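# Stand the loose plate upright in the dish rack

## Task

Take the plate that lies flat on the table and set it standing upright in a free slot of the dish rack, with its bottom edge resting between the rack's two inner long wires. The rack is loose, so it must finish with all four feet on the table, and any plates already in it must still stand upright in their own slots. At the end your plate must be at rest; it fails if it topples or slips down too far.

## Robot and tools

Robot: two arms, left_arm and right_arm, each ending in a hand with three fingers (index, middle, ring) and a thumb, driven by 16 motors. The right arm has a right hand; the left arm has its mirror image. Base positions in the scene frame: left_arm (+0.051, +0.330, 0) m, right_arm (+0.001, -0.476, 0) m, both turned almost not at all about z.

Scene frame: origin at table-top height, halfway between the two nominal bases; +x points out over the table, +y toward left_arm, +z up. Reported end_effector_position (m), end_effector_quat_wxyz and velocities (m/s, rad/s) use this frame. Image left/right is not arm left/right.

Hand point axes (used for all offsets): +z runs along the straight fingers toward the tips; +y comes out of the palm face (palm surface at y = -0.062 m); +x crosses the palm away from the thumb on the right hand, toward the thumb on the left hand. Straight fingertips reach about 0.12 m beyond the hand point in +z. A rigid mast near the wrist on the palm side can strike objects.

A row is 48 numbers, each in [-1, 1], always both arms: left dx, dy, dz, rx, ry, rz; 16 left hand motors; left current_limit, speed; then the same 24 for the right arm. The six pose numbers are an offset, not a pose: measured from that arm's Hand target as it stood when the action or move began, along that Hand target's own axes. 1.0 equals 0.6 m of travel or 180 degrees of turn; rx, ry, rz form a single rotation vector. All zeros re-asks for the current Hand target. Repeating an offset in a new call moves further. Orientation commands are clipped to within 32 degrees of the measured orientation per step.

Hand numbers are absolute hinge goals, not offsets; 0 is a real goal. Order per hand: index_mcp, index_abd, index_pip, index_dip, middle_mcp, middle_abd, middle_pip, middle_dip, ring_mcp, ring_abd, ring_pip, ring_dip, thumb_cmc, thumb_axl, thumb_mcp, thumb_ipl. Each maps linearly between the hinge's two stops; moving toward -1 curls fingers toward the palm (_mcp, _pip, _dip), swings a finger away from the thumb (_abd), brings the thumb in front of the palm (thumb_cmc). Straight values: _mcp +0.75, _abd 0.00, _pip +0.58, _dip +0.70, thumb_cmc +0.71, thumb_axl +0.68, thumb_mcp +0.23, thumb_ipl +0.17. current_limit maps -1..+1 to 0..550 mA (at least 11 mA); speed gives (speed+1)/2 of 8.5 rad/s. Starting values: +0.4 and -0.6. To leave a hand unchanged, resend its hand_goal, hand_current_limit and hand_speed.

Tools:
- execute_actions(actions, cameras): actions is a list of actions; each action is a list of up to 15 rows, one per 1/30 s step, each row counted from the start-of-action Hand target; a short action holds its last row. An empty list returns the state plus all camera images.
- move(target, speed, blend, stop_force, zero, blocking, cameras): target is one 48-number row or up to 15 rows, all offsets from the same starting Hand targets. Straight-line paths; speed in m/s, 0.002 to 3.6, default 0.25 (turns up to twice that in rad/s), one value or one per target. blend in m rounds corners (0 = stop at each). stop_force in N, 3 to 120, ends an arm's path when its wrist sensor feels that push against its motion; unreliable if the hand turns, and leave it out when backing away from a contact. zero (default true) re-zeros the sensor before the move. blocking=false returns after about 0.5 s while the move runs (not allowed with stop_force).
- wait(seconds 0 to 10), stop() brakes a running move, zoom_image(camera, region [x0, y0, x1, y1] in pixels, at most 504 by 504), zero_wrist_force(arm), finished_scene(scene 1).
Cameras: cam_head_left, cam_head_right, cam_high, cam_low, cam_left_wrist, cam_right_wrist, all 896x504.

Results: Hand target is the last (clipped) command that next offsets start from; the hand often rests a little short of it, and sending the gap as an offset closes it. hand_goal, hand_measured, hand_current_ma, hand_state (moving, goal, blocked, overload) per motor in the order above. Wrist force and torque are in the hand's own axes, plus a peak line. The move: line reports done, off_target, moving, held or fault, and limits=paced (pose clipped) or limits=held (steps withheld). Joint torques include the arm's weight.

Avoid: contact torque past joint limits (wrists about 19 to 21 N m) or about 150 N outside force, which stop the arm for 10 s; pressing a target beyond a firm contact; fast touches; arms or hands meeting each other; a motor at 495 mA or more for 5 s (it shuts down); motors reaching 85 °C; paths passing near an arm's own base; dropping or throwing the plate, tipping the rack or other plates, anything leaving the table, hard hits on fixed or heavy objects. Release the plate only once it stands still in the slot.

Each tool is called after "Emit:" in YAML: its name, and indented under it one key for each argument.

## Session

Emit:
execute_actions:
  actions: []

Scene clock: 0.00 s.
left_arm: end_effector_position=(+0.4649, +0.3764, +0.3691) hand_goal=(+0.754, +0.000, +0.576, +0.696, +0.754, +0.000, +0.576, +0.696, +0.754, +0.000, +0.576, +0.696, +0.714, +0.678, +0.226, +0.168) hand_measured=(+0.754, +0.000, +0.576, +0.696, +0.754, +0.000, +0.576, +0.696, +0.754, +0.000, +0.576, +0.696, +0.714, +0.678, +0.226, +0.168) hand_current_ma=(+0, +0, +0, +0, +0, +0, +0, +0, +0, +0, +0, +0, +0, +0, +0, +0) hand_state=(goal, goal, goal, goal, goal, goal, goal, goal, goal, goal, goal, goal, goal, goal, goal, goal) hand_current_limit=0.40 hand_speed=-0.60 end_effector_quat_wxyz=(+0.470, +0.865, +0.139, +0.105) | right_arm: end_effector_position=(+0.2992, -0.4945, +0.1306) hand_goal=(+0.754, +0.000, +0.576, +0.696, +0.754, +0.000, +0.576, +0.696, +0.754, +0.000, +0.576, +0.696, +0.714, +0.678, +0.226, +0.168) hand_measured=(+0.754, +0.000, +0.576, +0.696, +0.754, +0.000, +0.576, +0.696, +0.754, +0.000, +0.576, +0.696, +0.714, +0.678, +0.226, +0.168) hand_current_ma=(+0, +0, +0, +0, +0, +0, +0, +0, +0, +0, +0, +0, +0, +0, +0, +0) hand_state=(goal, goal, goal, goal, goal, goal, goal, goal, goal, goal, goal, goal, goal, goal, goal, goal) hand_current_limit=0.40 hand_speed=-0.60 end_effector_quat_wxyz=(+0.199, +0.874, -0.271, +0.350)
Joint positions: left_arm=[4.168 -1.406 -1.975 -2.101 0.842 -3.682] | right_arm=[0.14 -1.545 2.664 -3.264 -2.206 2.095]
Joint velocities: within noise
Joint torques (N m): no reading
Motor temperatures (°C): left_arm=[33 26 39 50 43 33] | right_arm=[29 29 30 33 38 32]
Wrist force (N): no reading
Wrist torque (N m): no reading
Wrist force, peak (N): no reading
Hand target: left_arm +0.4649, +0.3764, +0.3691; +0.470, +0.865, +0.139, +0.105 | right_arm +0.2992, -0.4945, +0.1306; +0.199, +0.874, -0.271, +0.350

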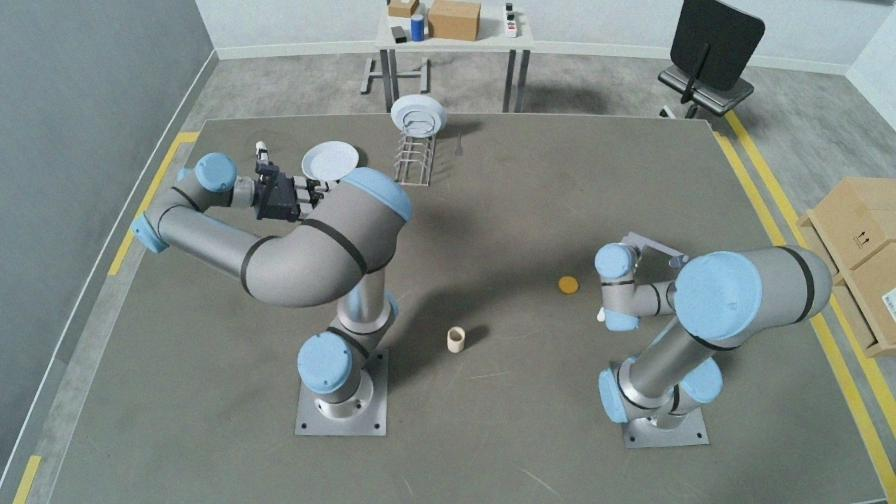

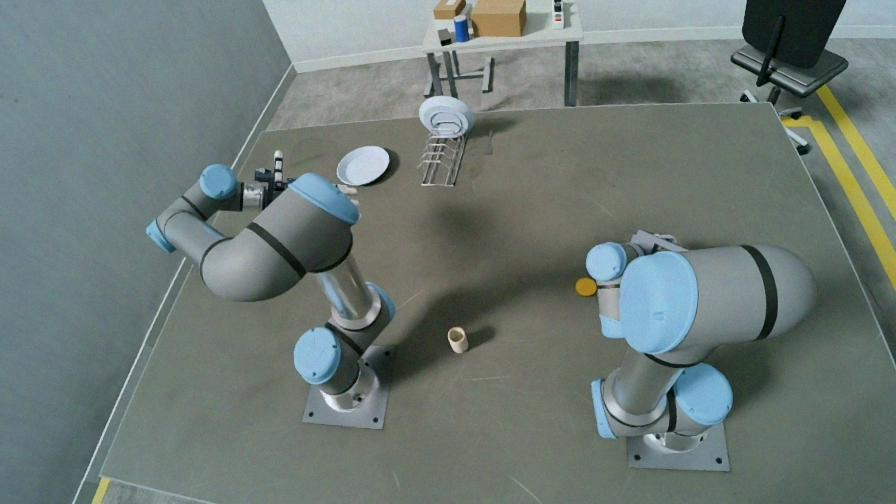

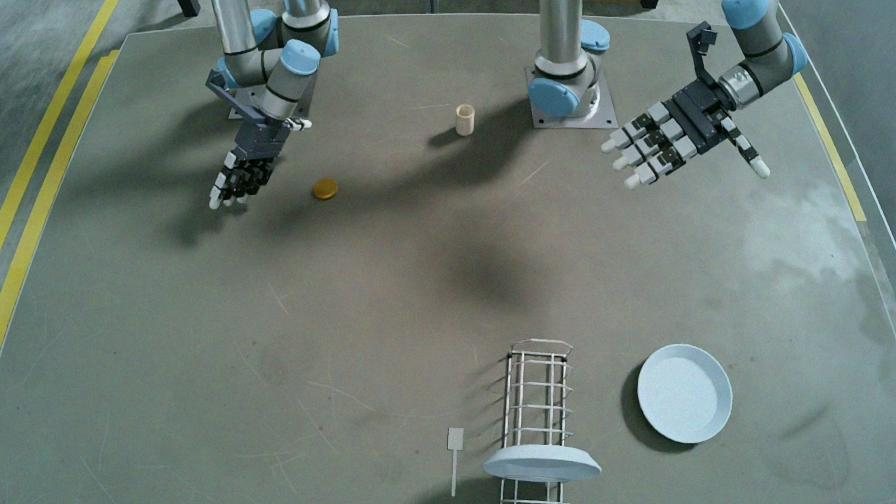

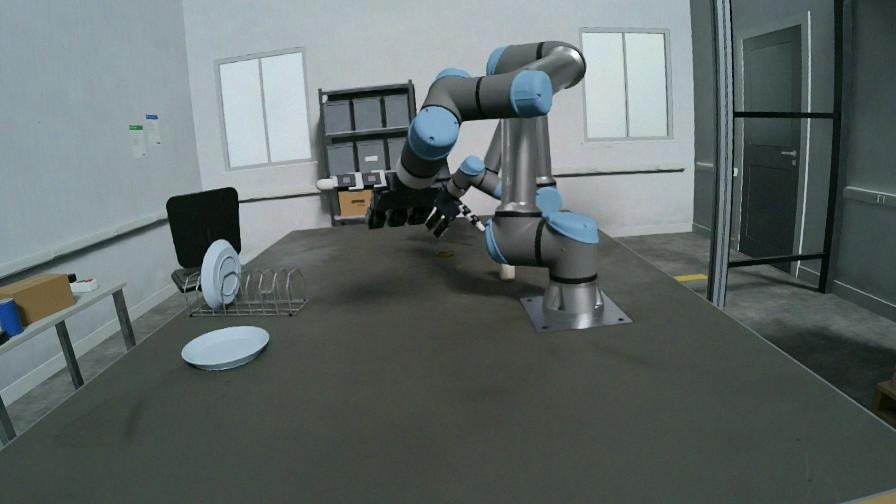

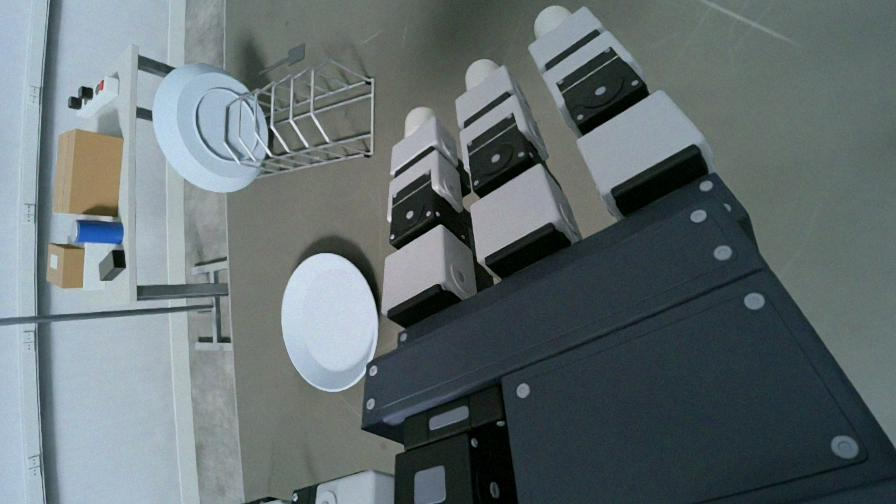

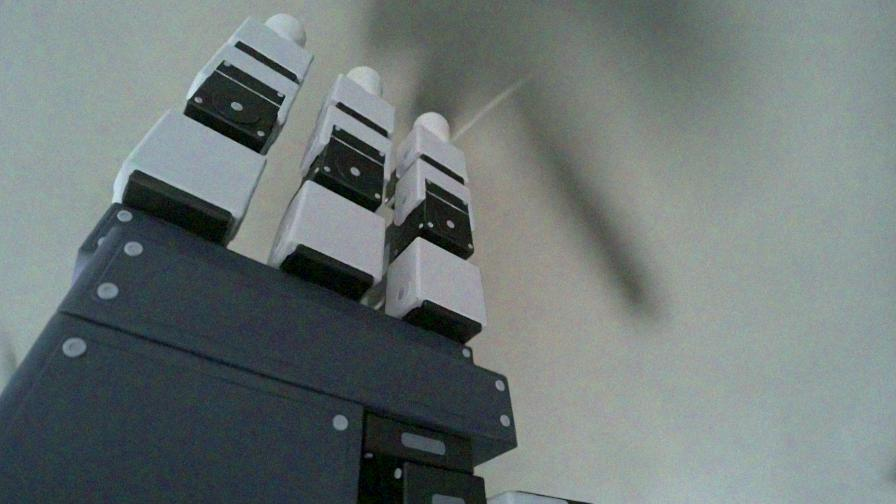

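Emit:
zoom_image:
  camera: "cam_high"
  region: [420, 320, 780, 504]

Emit:
zoom_image:
  camera: "cam_low"
  region: [160, 220, 340, 390]

Emit:
zoom_image:
  camera: "cam_head_left"
  region: [280, 80, 500, 220]

Emit:
zoom_image:
  camera: "cam_left_wrist"
  region: [140, 30, 440, 410]

Scaled by 1.400 from the camera's 896x504 image, which has a finer 1280x720 frame.

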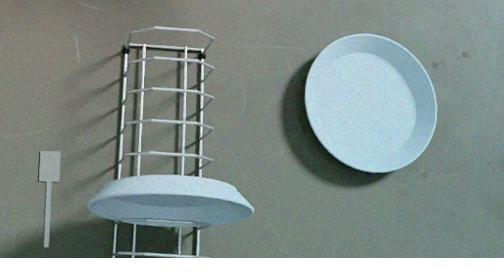

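Scaled by 2.800 from the camera's 896x504 image, which has a finer 1280x720 frame.

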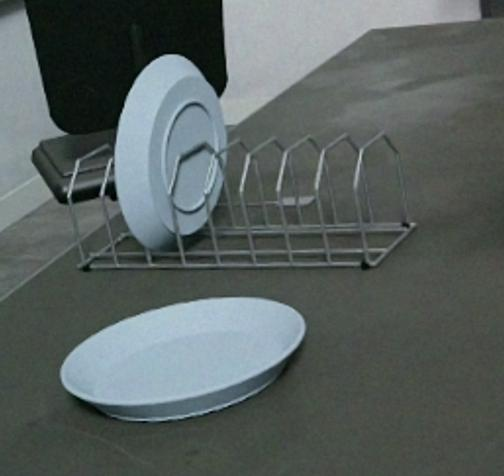

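Scaled by 2.291 from the camera's 896x504 image, which has a finer 1280x720 frame.

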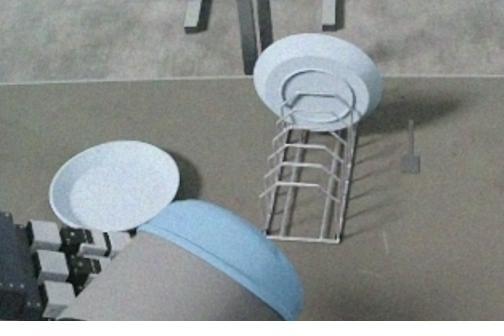

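Scaled by 1.326 from the camera's 896x504 image, which has a finer 1280x720 frame.

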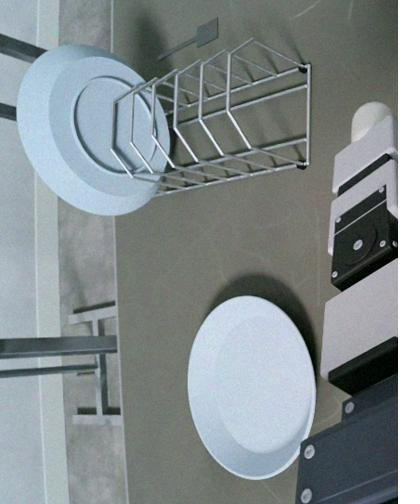

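Emit:
zoom_image:
  camera: "cam_high"
  region: [470, 330, 620, 504]

Emit:
zoom_image:
  camera: "cam_low"
  region: [180, 230, 320, 330]

Emit:
zoom_image:
  camera: "cam_high"
  region: [600, 320, 760, 460]

Emit:
zoom_image:
  camera: "cam_left_wrist"
  region: [140, 30, 400, 220]

Scaled by 2.897 from the camera's 896x504 image, which has a finer 1280x720 frame.

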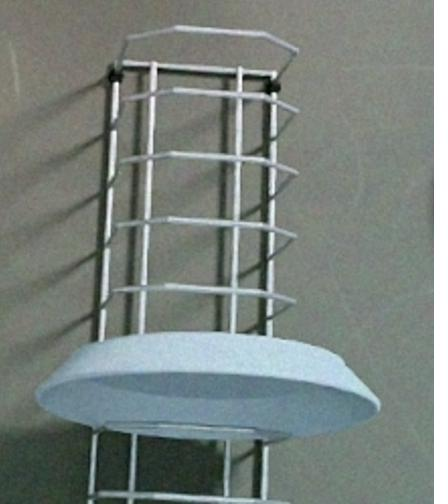

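Scaled by 3.600 from the camera's 896x504 image, which has a finer 1280x720 frame.

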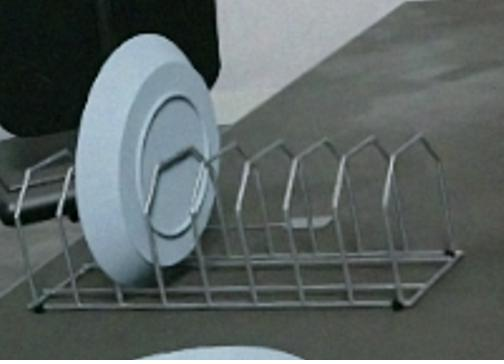

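Scaled by 3.150 from the camera's 896x504 image, which has a finer 1280x720 frame.

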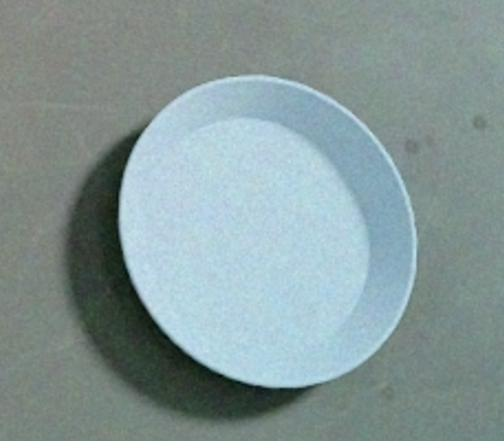

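Scaled by 1.938 from the camera's 896x504 image, which has a finer 1280x720 frame.

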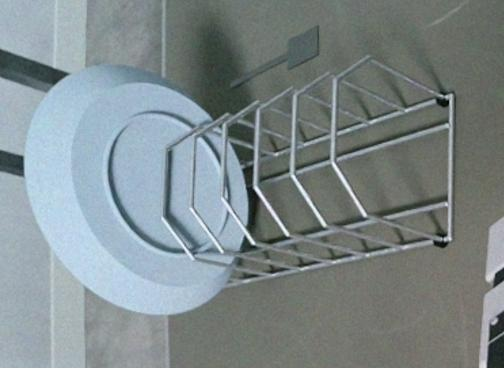

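Emit:
move:
  target: [0.8133,0.0067,0.1463,0.3036,-0.1661,0.6285,0.740,0,-0.956,0.652,0.740,0,-0.956,0.652,-0.068,0,-0.737,-0.174,-0.723,0.677,0.112,-0.276,0.4,-0.6,0,0,0,0,0,0,0.754,0,0.576,0.696,0.754,0,0.576,0.696,0.754,0,0.576,0.696,0.714,0.678,0.226,0.168,0.4,-0.6]
  speed: 0.3
  cameras: ["all"]

Scene clock: 182.93 s.
left_arm: end_effector_position=(+0.9498, +0.4704, +0.3496) hand_goal=(+0.740, +0.000, -0.956, +0.652, +0.740, +0.000, -0.956, +0.652, -0.068, +0.000, -0.736, -0.174, -0.722, +0.678, +0.112, -0.276) hand_measured=(+0.738, +0.000, -0.950, +0.656, +0.740, +0.000, -0.950, +0.654, -0.056, +0.000, -0.734, -0.172, -0.724, +0.678, +0.110, -0.276) hand_current_ma=(+0, +0, +4, +2, +0, +0, +4, +1, +9, +0, +1, +1, +0, +0, +0, +0) hand_state=(goal, goal, goal, goal, goal, goal, goal, goal, goal, goal, goal, goal, goal, goal, goal, goal) hand_current_limit=0.40 hand_speed=-0.60 end_effector_quat_wxyz=(-0.260, +0.667, -0.656, +0.240) | right_arm: end_effector_position=(+0.2992, -0.4945, +0.1306) hand_goal=(+0.754, +0.000, +0.576, +0.696, +0.754, +0.000, +0.576, +0.696, +0.754, +0.000, +0.576, +0.696, +0.714, +0.678, +0.226, +0.168) hand_measured=(+0.754, +0.000, +0.576, +0.696, +0.754, +0.000, +0.576, +0.696, +0.754, +0.000, +0.576, +0.696, +0.714, +0.678, +0.226, +0.168) hand_current_ma=(-2, +0, +2, +0, -2, +0, +2, +0, -2, +0, +2, +0, +1, -2, -2, -1) hand_state=(goal, goal, goal, goal, goal, goal, goal, goal, goal, goal, goal, goal, goal, goal, goal, goal) hand_current_limit=0.40 hand_speed=-0.60 end_effector_quat_wxyz=(+0.199, +0.874, -0.271, +0.350)
Joint positions: left_arm=[3.48 -2.68 -0.035 -1.298 1.371 -2.878] | right_arm=[0.14 -1.545 2.664 -3.264 -2.206 2.095]
Joint torques (N m): left_arm=[11.85 71.7 28.18 4.34 -2.44 -0.46] | right_arm=[-0.59 -13.85 -9.56 -2.57 -0.81 0.09]
Wrist force (N): left_arm=[2.3 -0.9 0.1] | right_arm=[0.0 0.0 0.2]
Wrist torque (N m): left_arm=[0.07 -0.28 -0.01] | right_arm=[-0.01 0.01 0.00]
Wrist force, peak (N): left_arm=[2.6 -1.4 0.8] | right_arm=[-0.6 0.0 -0.3]
Hand target: left_arm +0.9513, +0.4708, +0.3505; -0.183, +0.683, -0.683, +0.183 | right_arm +0.2992, -0.4945, +0.1306; +0.199, +0.874, -0.271, +0.350
Off the commanded pose: left_arm 0.002 m, 12 deg | right_arm 0.000 m, 0 deg.
elbow stopped short (left arm): the move would have taken joint 3 (elbow) straighter than the controller allows.
move: off_target (left_arm)
camera_calibration:
cam_left_wrist: T_world_to_cam=[[0.420001, 0.784646, 0.455994, -0.966872], [-0.0775763, -0.469579, 0.879476, -0.0608355], [0.904202, -0.404755, -0.136354, -0.496988], [0, 0, 0, 1]] pos_world=[0.850746, 0.528926, 0.426624]

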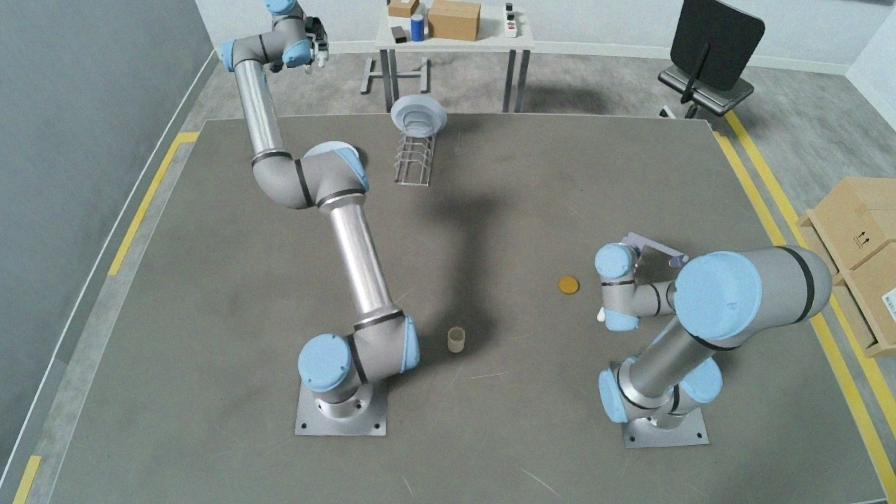

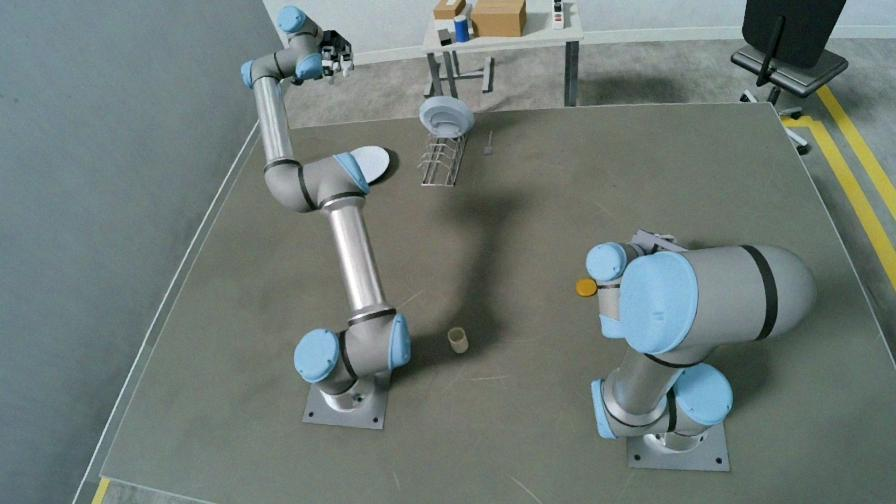

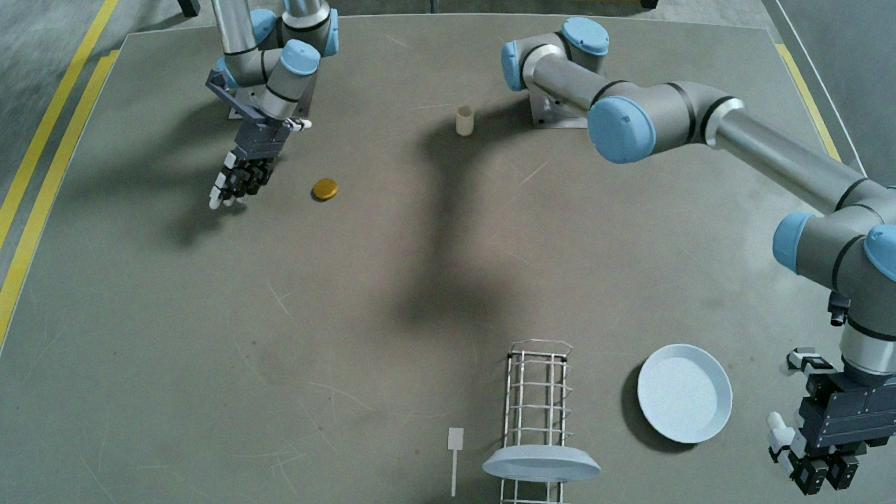

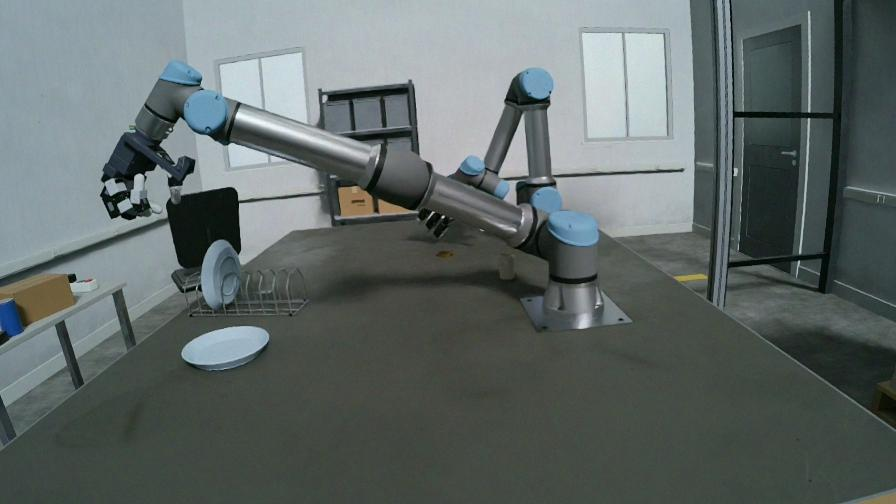

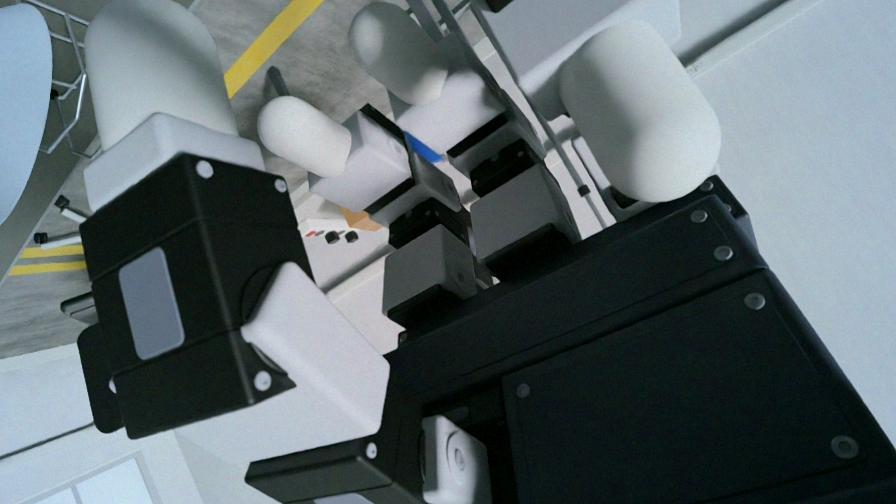

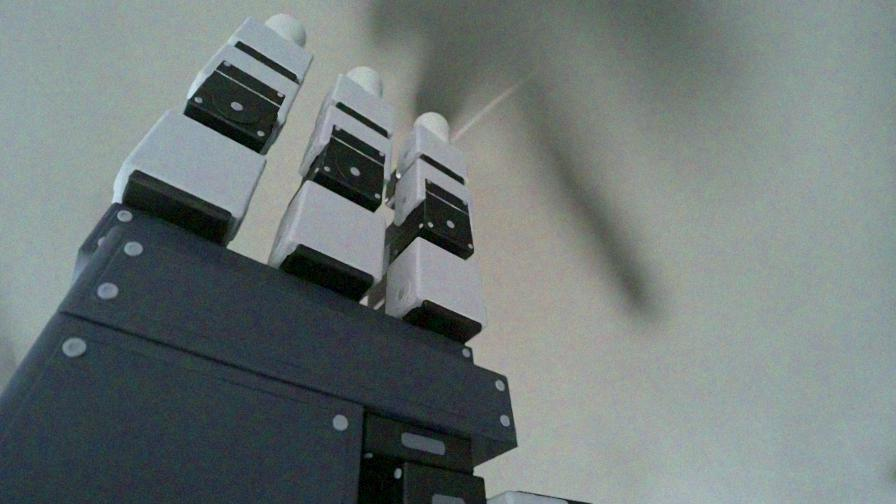

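Emit:
move:
  target: [0,0.1917,0.3317,0,0,0,0.740,0,-0.956,0.652,0.740,0,-0.956,0.652,-0.068,0,-0.737,-0.174,-0.723,0.677,0.112,-0.276,0.4,-0.6,0,0,0,0,0,0,0.754,0,0.576,0.696,0.754,0,0.576,0.696,0.754,0,0.576,0.696,0.714,0.678,0.226,0.168,0.4,-0.6]
  speed: 0.2
  cameras: ["cam_high","cam_low","cam_left_wrist","cam_head_left"]

Scene clock: 202.70 s.
left_arm: end_effector_position=(+0.9513, +0.4706, +0.1208) hand_goal=(+0.740, +0.000, -0.956, +0.652, +0.740, +0.000, -0.956, +0.652, -0.068, +0.000, -0.736, -0.174, -0.722, +0.678, +0.112, -0.276) hand_measured=(+0.738, +0.000, -0.950, +0.656, +0.740, +0.000, -0.950, +0.654, -0.058, +0.000, -0.734, -0.172, -0.724, +0.678, +0.110, -0.276) hand_current_ma=(+0, +0, +4, +2, +0, +0, +3, +1, +8, +0, +1, +1, +0, +0, +0, +0) hand_state=(goal, goal, goal, goal, goal, goal, goal, goal, goal, goal, goal, goal, goal, goal, goal, goal) hand_current_limit=0.40 hand_speed=-0.60 end_effector_quat_wxyz=(-0.183, +0.683, -0.683, +0.183) | right_arm: end_effector_position=(+0.2992, -0.4945, +0.1306) hand_goal=(+0.754, +0.000, +0.576, +0.696, +0.754, +0.000, +0.576, +0.696, +0.754, +0.000, +0.576, +0.696, +0.714, +0.678, +0.226, +0.168) hand_measured=(+0.754, +0.000, +0.576, +0.696, +0.754, +0.000, +0.576, +0.696, +0.754, +0.000, +0.576, +0.696, +0.714, +0.678, +0.226, +0.168) hand_current_ma=(-2, +0, +2, +0, -2, +0, +2, +0, -2, +0, +2, +0, +1, -2, -2, -1) hand_state=(goal, goal, goal, goal, goal, goal, goal, goal, goal, goal, goal, goal, goal, goal, goal, goal) hand_current_limit=0.40 hand_speed=-0.60 end_effector_quat_wxyz=(+0.199, +0.874, -0.271, +0.350)
Joint positions: left_arm=[3.468 -2.704 -0.509 -1.001 1.402 -2.843] | right_arm=[0.14 -1.545 2.664 -3.264 -2.206 2.095]
Joint torques (N m): left_arm=[-2.57 60.86 15.75 0.09 -2.59 -1.43] | right_arm=[-1.11 -13.83 -10.76 -2.56 -0.86 0.23]
Wrist force (N): left_arm=[2.3 -0.9 -0.2] | right_arm=[0.1 -0.2 0.0]
Wrist torque (N m): left_arm=[0.06 -0.28 0.02] | right_arm=[-0.01 -0.01 0.00]
Wrist force, peak (N): left_arm=[2.6 -2.1 -1.7] | right_arm=[-0.5 0.5 0.3]
Hand target: left_arm +0.9513, +0.4706, +0.1206; -0.183, +0.683, -0.683, +0.183 | right_arm +0.2992, -0.4945, +0.1306; +0.199, +0.874, -0.271, +0.350
Off the commanded pose: left_arm 0.000 m, 0 deg | right_arm 0.000 m, 0 deg.
move: done
camera_calibration:
cam_left_wrist: T_world_to_cam=[[0.517784, 0.783374, 0.343839, -0.942286], [0.0882256, -0.448662, 0.889336, -0.0281136], [0.85095, -0.430149, -0.301423, -0.446892], [0, 0, 0, 1]] pos_world=[0.870664, 0.533319, 0.214293]
Images, in order (width x height): cam_head_left 896x504, cam_high 896x504, cam_low 896x504, cam_left_wrist 896x504.

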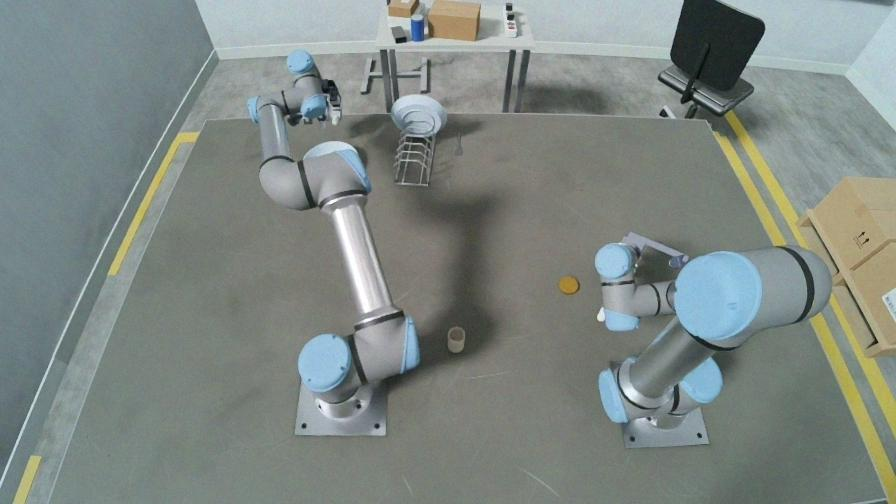

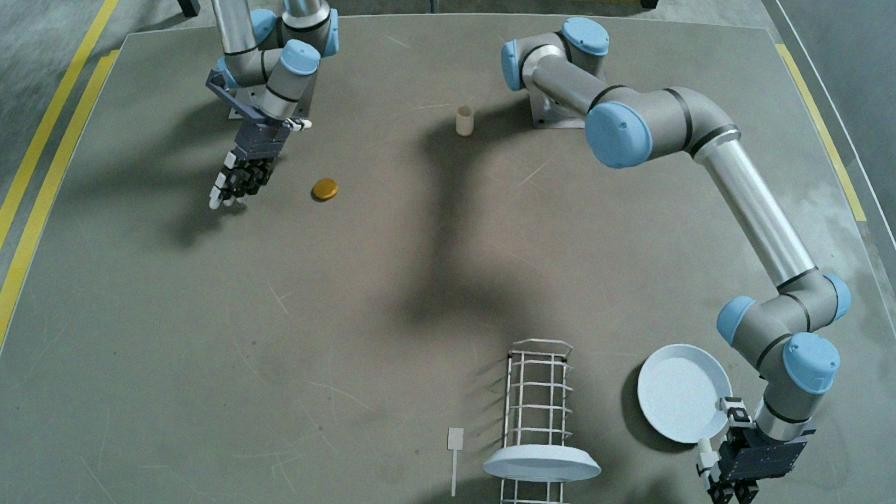

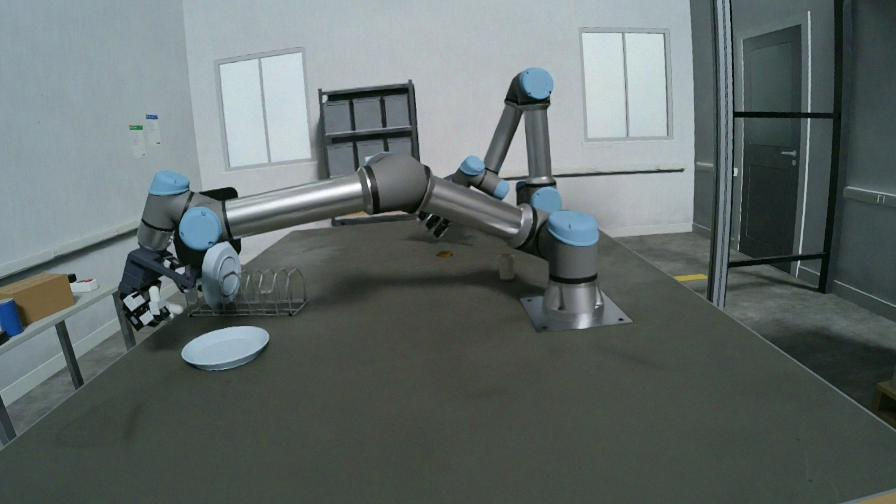

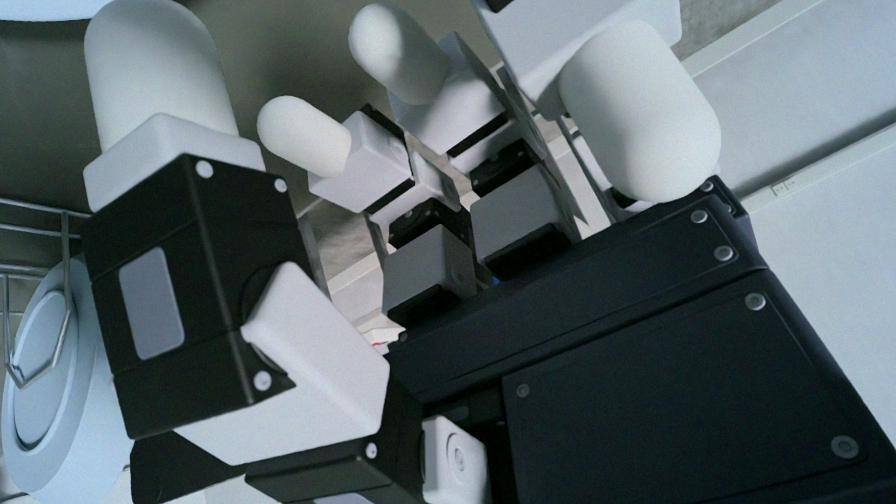

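Emit:
zoom_image:
  camera: "cam_high"
  region: [620, 320, 840, 504]

Emit:
zoom_image:
  camera: "cam_low"
  region: [100, 220, 320, 390]

Scaled by 2.291 from the camera's 896x504 image, which has a finer 1280x720 frame.

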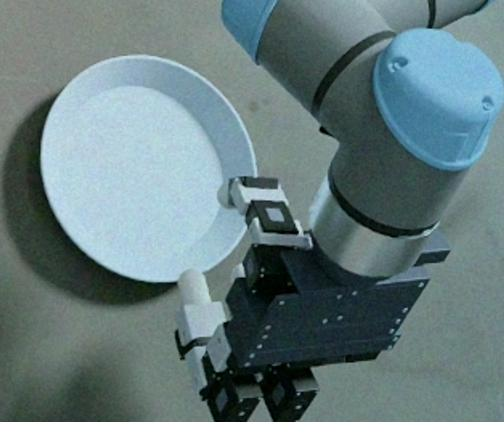

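Scaled by 2.291 from the camera's 896x504 image, which has a finer 1280x720 frame.

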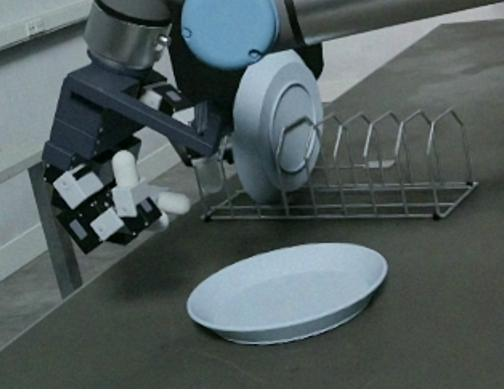

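Emit:
move:
  target: [0,0.0755,0.1308,0,0,0,0.740,0,-0.956,0.652,0.740,0,-0.956,0.652,-0.068,0,-0.737,-0.174,-0.723,0.677,0.112,-0.276,0.4,-0.6,0,0,0,0,0,0,0.754,0,0.576,0.696,0.754,0,0.576,0.696,0.754,0,0.576,0.696,0.714,0.678,0.226,0.168,0.4,-0.6]
  speed: 0.1
  cameras: ["cam_high","cam_low","cam_left_wrist"]

Emit:
zoom_image:
  camera: "cam_low"
  region: [100, 220, 320, 390]

Emit:
zoom_image:
  camera: "cam_high"
  region: [620, 320, 840, 504]

Scene clock: 219.37 s.
left_arm: end_effector_position=(+0.9512, +0.4706, +0.0299) hand_goal=(+0.740, +0.000, -0.956, +0.652, +0.740, +0.000, -0.956, +0.652, -0.068, +0.000, -0.736, -0.174, -0.722, +0.678, +0.112, -0.276) hand_measured=(+0.742, -0.002, -0.974, +0.656, +0.744, -0.002, -0.980, +0.654, -0.058, +0.000, -0.734, -0.172, -0.724, +0.678, +0.110, -0.276) hand_current_ma=(+0, +0, -20, +2, +1, -1, -26, +1, +8, +0, +1, +1, +0, +0, -1, +0) hand_state=(goal, goal, goal, goal, goal, goal, blocked, goal, goal, goal, goal, goal, goal, goal, goal, goal) hand_current_limit=0.40 hand_speed=-0.60 end_effector_quat_wxyz=(-0.183, +0.683, -0.683, +0.183) | right_arm: end_effector_position=(+0.2992, -0.4945, +0.1306) hand_goal=(+0.754, +0.000, +0.576, +0.696, +0.754, +0.000, +0.576, +0.696, +0.754, +0.000, +0.576, +0.696, +0.714, +0.678, +0.226, +0.168) hand_measured=(+0.754, +0.000, +0.576, +0.696, +0.754, +0.000, +0.576, +0.696, +0.754, +0.000, +0.576, +0.696, +0.714, +0.678, +0.226, +0.168) hand_current_ma=(-2, +0, +2, +0, -2, +0, +2, +0, -2, +0, +2, +0, +1, -2, -2, -1) hand_state=(goal, goal, goal, goal, goal, goal, goal, goal, goal, goal, goal, goal, goal, goal, goal, goal) hand_current_limit=0.40 hand_speed=-0.60 end_effector_quat_wxyz=(+0.199, +0.874, -0.271, +0.350)
Joint positions: left_arm=[3.468 -2.767 -0.617 -0.83 1.402 -2.843] | right_arm=[0.14 -1.545 2.664 -3.264 -2.206 2.095]
Joint torques (N m): left_arm=[-9.2 68.57 32.64 0.91 1.06 -1.38] | right_arm=[-1.75 -13.78 -10.92 -2.52 -0.72 0.27]
Wrist force (N): left_arm=[1.9 -3.5 -2.8] | right_arm=[-0.3 0.0 -0.1]
Wrist torque (N m): left_arm=[0.24 -0.30 0.03] | right_arm=[0.00 0.05 -0.02]
Wrist force, peak (N): left_arm=[0.4 -11.9 -10.0] | right_arm=[-0.6 0.1 -0.3]
Hand target: left_arm +0.9513, +0.4706, +0.0300; -0.183, +0.683, -0.683, +0.183 | right_arm +0.2992, -0.4945, +0.1306; +0.199, +0.874, -0.271, +0.350
Off the commanded pose: left_arm 0.000 m, 0 deg | right_arm 0.000 m, 0 deg.
move: done
camera_calibration:
cam_left_wrist: T_world_to_cam=[[0.517931, 0.783565, 0.34318, -0.91113], [0.0888786, -0.448303, 0.889452, 0.0519625], [0.850793, -0.430173, -0.301832, -0.474007], [0, 0, 0, 1]] pos_world=[0.870566, 0.53332, 0.123393]
Images, in order (width x height): cam_high 896x504, cam_low 896x504, cam_left_wrist 896x504.

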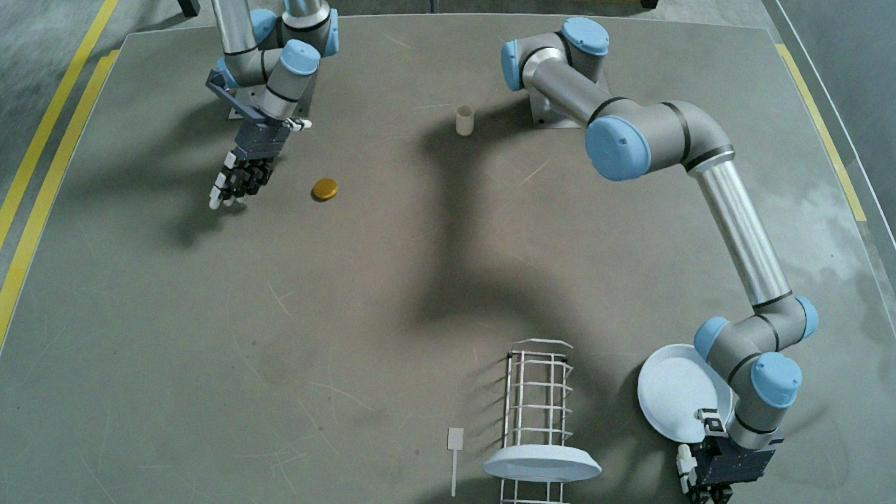

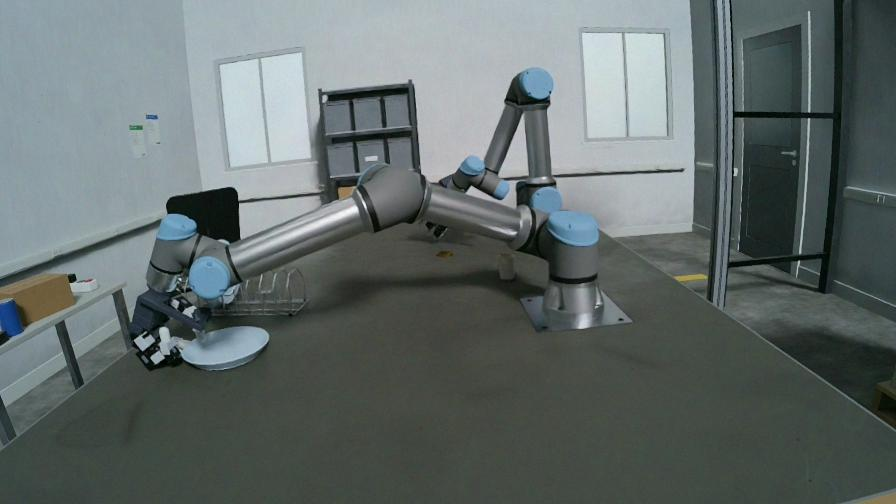

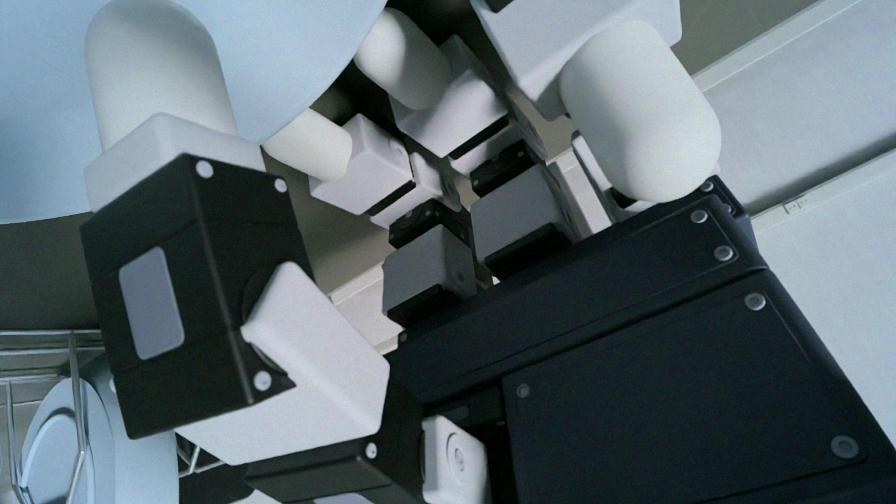

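Scaled by 2.291 from the camera's 896x504 image, which has a finer 1280x720 frame.

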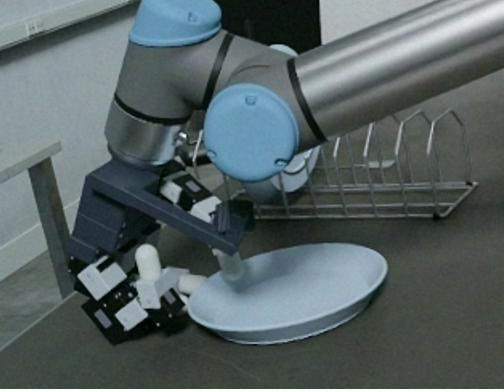

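Scaled by 2.291 from the camera's 896x504 image, which has a finer 1280x720 frame.

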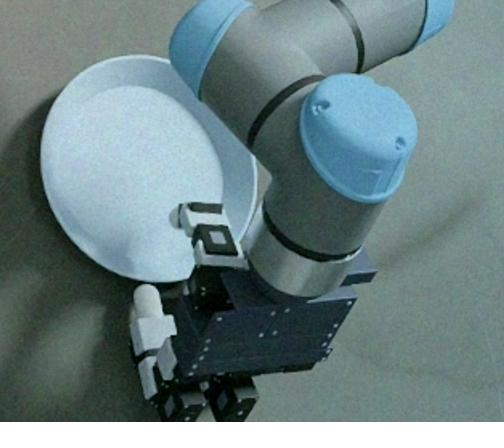

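Emit:
move:
  target: [0,-0.0568,-0.0827,0.0833,0,0,0.658,0,-0.907,0.696,0.658,0,-0.907,0.696,-0.068,0,-0.737,-0.174,-0.723,0.677,0.225,-0.481,0.4,-0.6,0,0,0,0,0,0,0.754,0,0.576,0.696,0.754,0,0.576,0.696,0.754,0,0.576,0.696,0.714,0.678,0.226,0.168,0.4,-0.6]
  speed: 0.1
  cameras: ["cam_low","cam_left_wrist"]

Emit:
zoom_image:
  camera: "cam_low"
  region: [100, 220, 320, 390]

Scene clock: 247.03 s.
left_arm: end_effector_position=(+0.9559, +0.4707, +0.0900) hand_goal=(+0.658, +0.000, -0.906, +0.696, +0.658, +0.000, -0.906, +0.696, -0.068, +0.000, -0.736, -0.174, -0.722, +0.678, +0.226, -0.480) hand_measured=(+0.658, -0.002, -0.898, +0.700, +0.658, -0.002, -0.900, +0.696, -0.058, +0.000, -0.734, -0.172, -0.724, +0.678, +0.220, -0.478) hand_current_ma=(+0, +0, +5, +2, +0, -1, +3, +0, +8, +0, +1, +1, +0, +0, -4, +1) hand_state=(goal, goal, goal, goal, goal, goal, goal, goal, goal, goal, goal, goal, goal, goal, goal, goal) hand_current_limit=0.40 hand_speed=-0.60 end_effector_quat_wxyz=(-0.270, +0.653, -0.653, +0.271) | right_arm: end_effector_position=(+0.2992, -0.4945, +0.1306) hand_goal=(+0.754, +0.000, +0.576, +0.696, +0.754, +0.000, +0.576, +0.696, +0.754, +0.000, +0.576, +0.696, +0.714, +0.678, +0.226, +0.168) hand_measured=(+0.754, +0.000, +0.576, +0.696, +0.754, +0.000, +0.576, +0.696, +0.754, +0.000, +0.576, +0.696, +0.714, +0.678, +0.226, +0.168) hand_current_ma=(-2, +0, +2, +0, -2, +0, +2, +0, -2, +0, +2, +0, +1, -2, -2, -1) hand_state=(goal, goal, goal, goal, goal, goal, goal, goal, goal, goal, goal, goal, goal, goal, goal, goal) hand_current_limit=0.40 hand_speed=-0.60 end_effector_quat_wxyz=(+0.199, +0.874, -0.271, +0.350)
Joint positions: left_arm=[3.492 -2.61 -0.88 -0.472 1.315 -2.878] | right_arm=[0.14 -1.545 2.664 -3.264 -2.206 2.095]
Joint torques (N m): left_arm=[-8.94 57.46 32.92 2.24 2.34 1.32] | right_arm=[-1.76 -14.75 -11.53 -2.54 -0.65 0.41]
Wrist force (N): left_arm=[2.6 -0.8 0.1] | right_arm=[-0.3 0.2 -0.3]
Wrist torque (N m): left_arm=[0.09 -0.31 0.12] | right_arm=[0.05 0.05 -0.02]
Wrist force, peak (N): left_arm=[2.3 -5.2 -3.4] | right_arm=[-0.8 -0.1 -0.2]
Hand target: left_arm +0.9560, +0.4706, +0.0900; -0.270, +0.653, -0.653, +0.271 | right_arm +0.2992, -0.4945, +0.1306; +0.199, +0.874, -0.271, +0.350
Off the commanded pose: left_arm 0.000 m, 0 deg | right_arm 0.000 m, 0 deg.
move: done
camera_calibration:
cam_left_wrist: T_world_to_cam=[[0.411186, 0.783712, 0.465534, -0.843378], [-0.144403, -0.448254, 0.882166, 0.221695], [0.900041, -0.429959, -0.0711458, -0.527772], [0, 0, 0, 1]] pos_world=[0.853815, 0.53342, 0.159501]
Images, in order (width x height): cam_low 896x504, cam_left_wrist 896x504.

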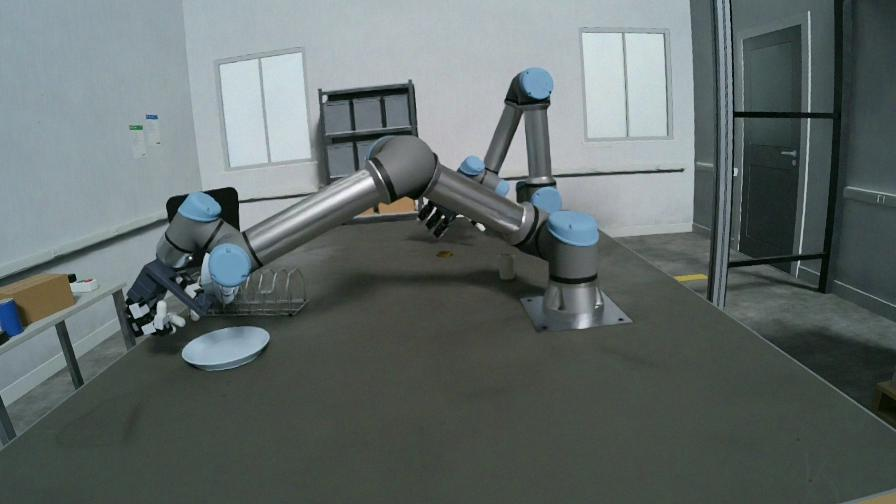

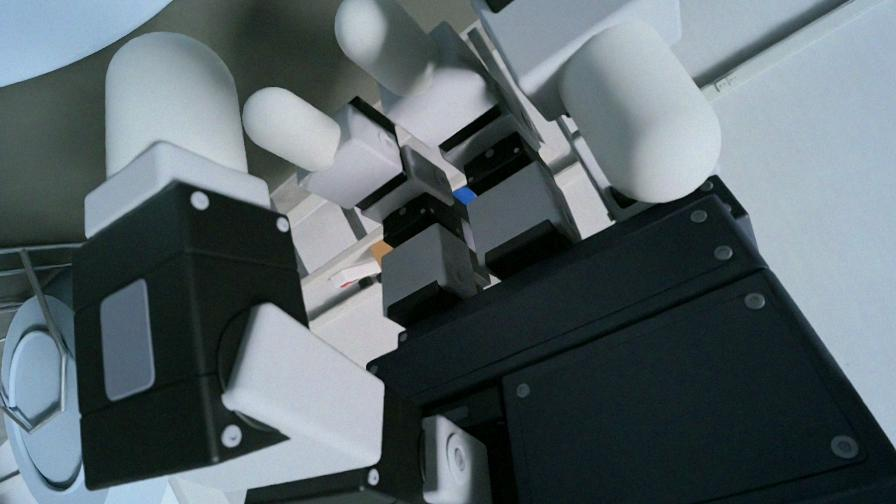

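Scaled by 2.291 from the camera's 896x504 image, which has a finer 1280x720 frame.

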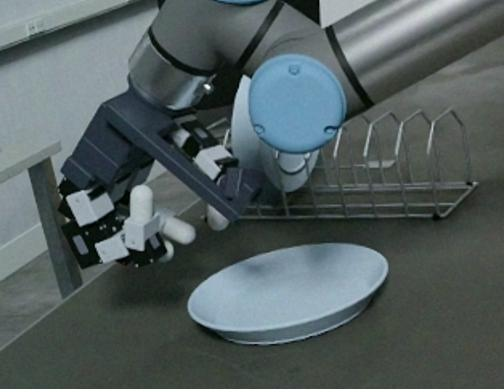

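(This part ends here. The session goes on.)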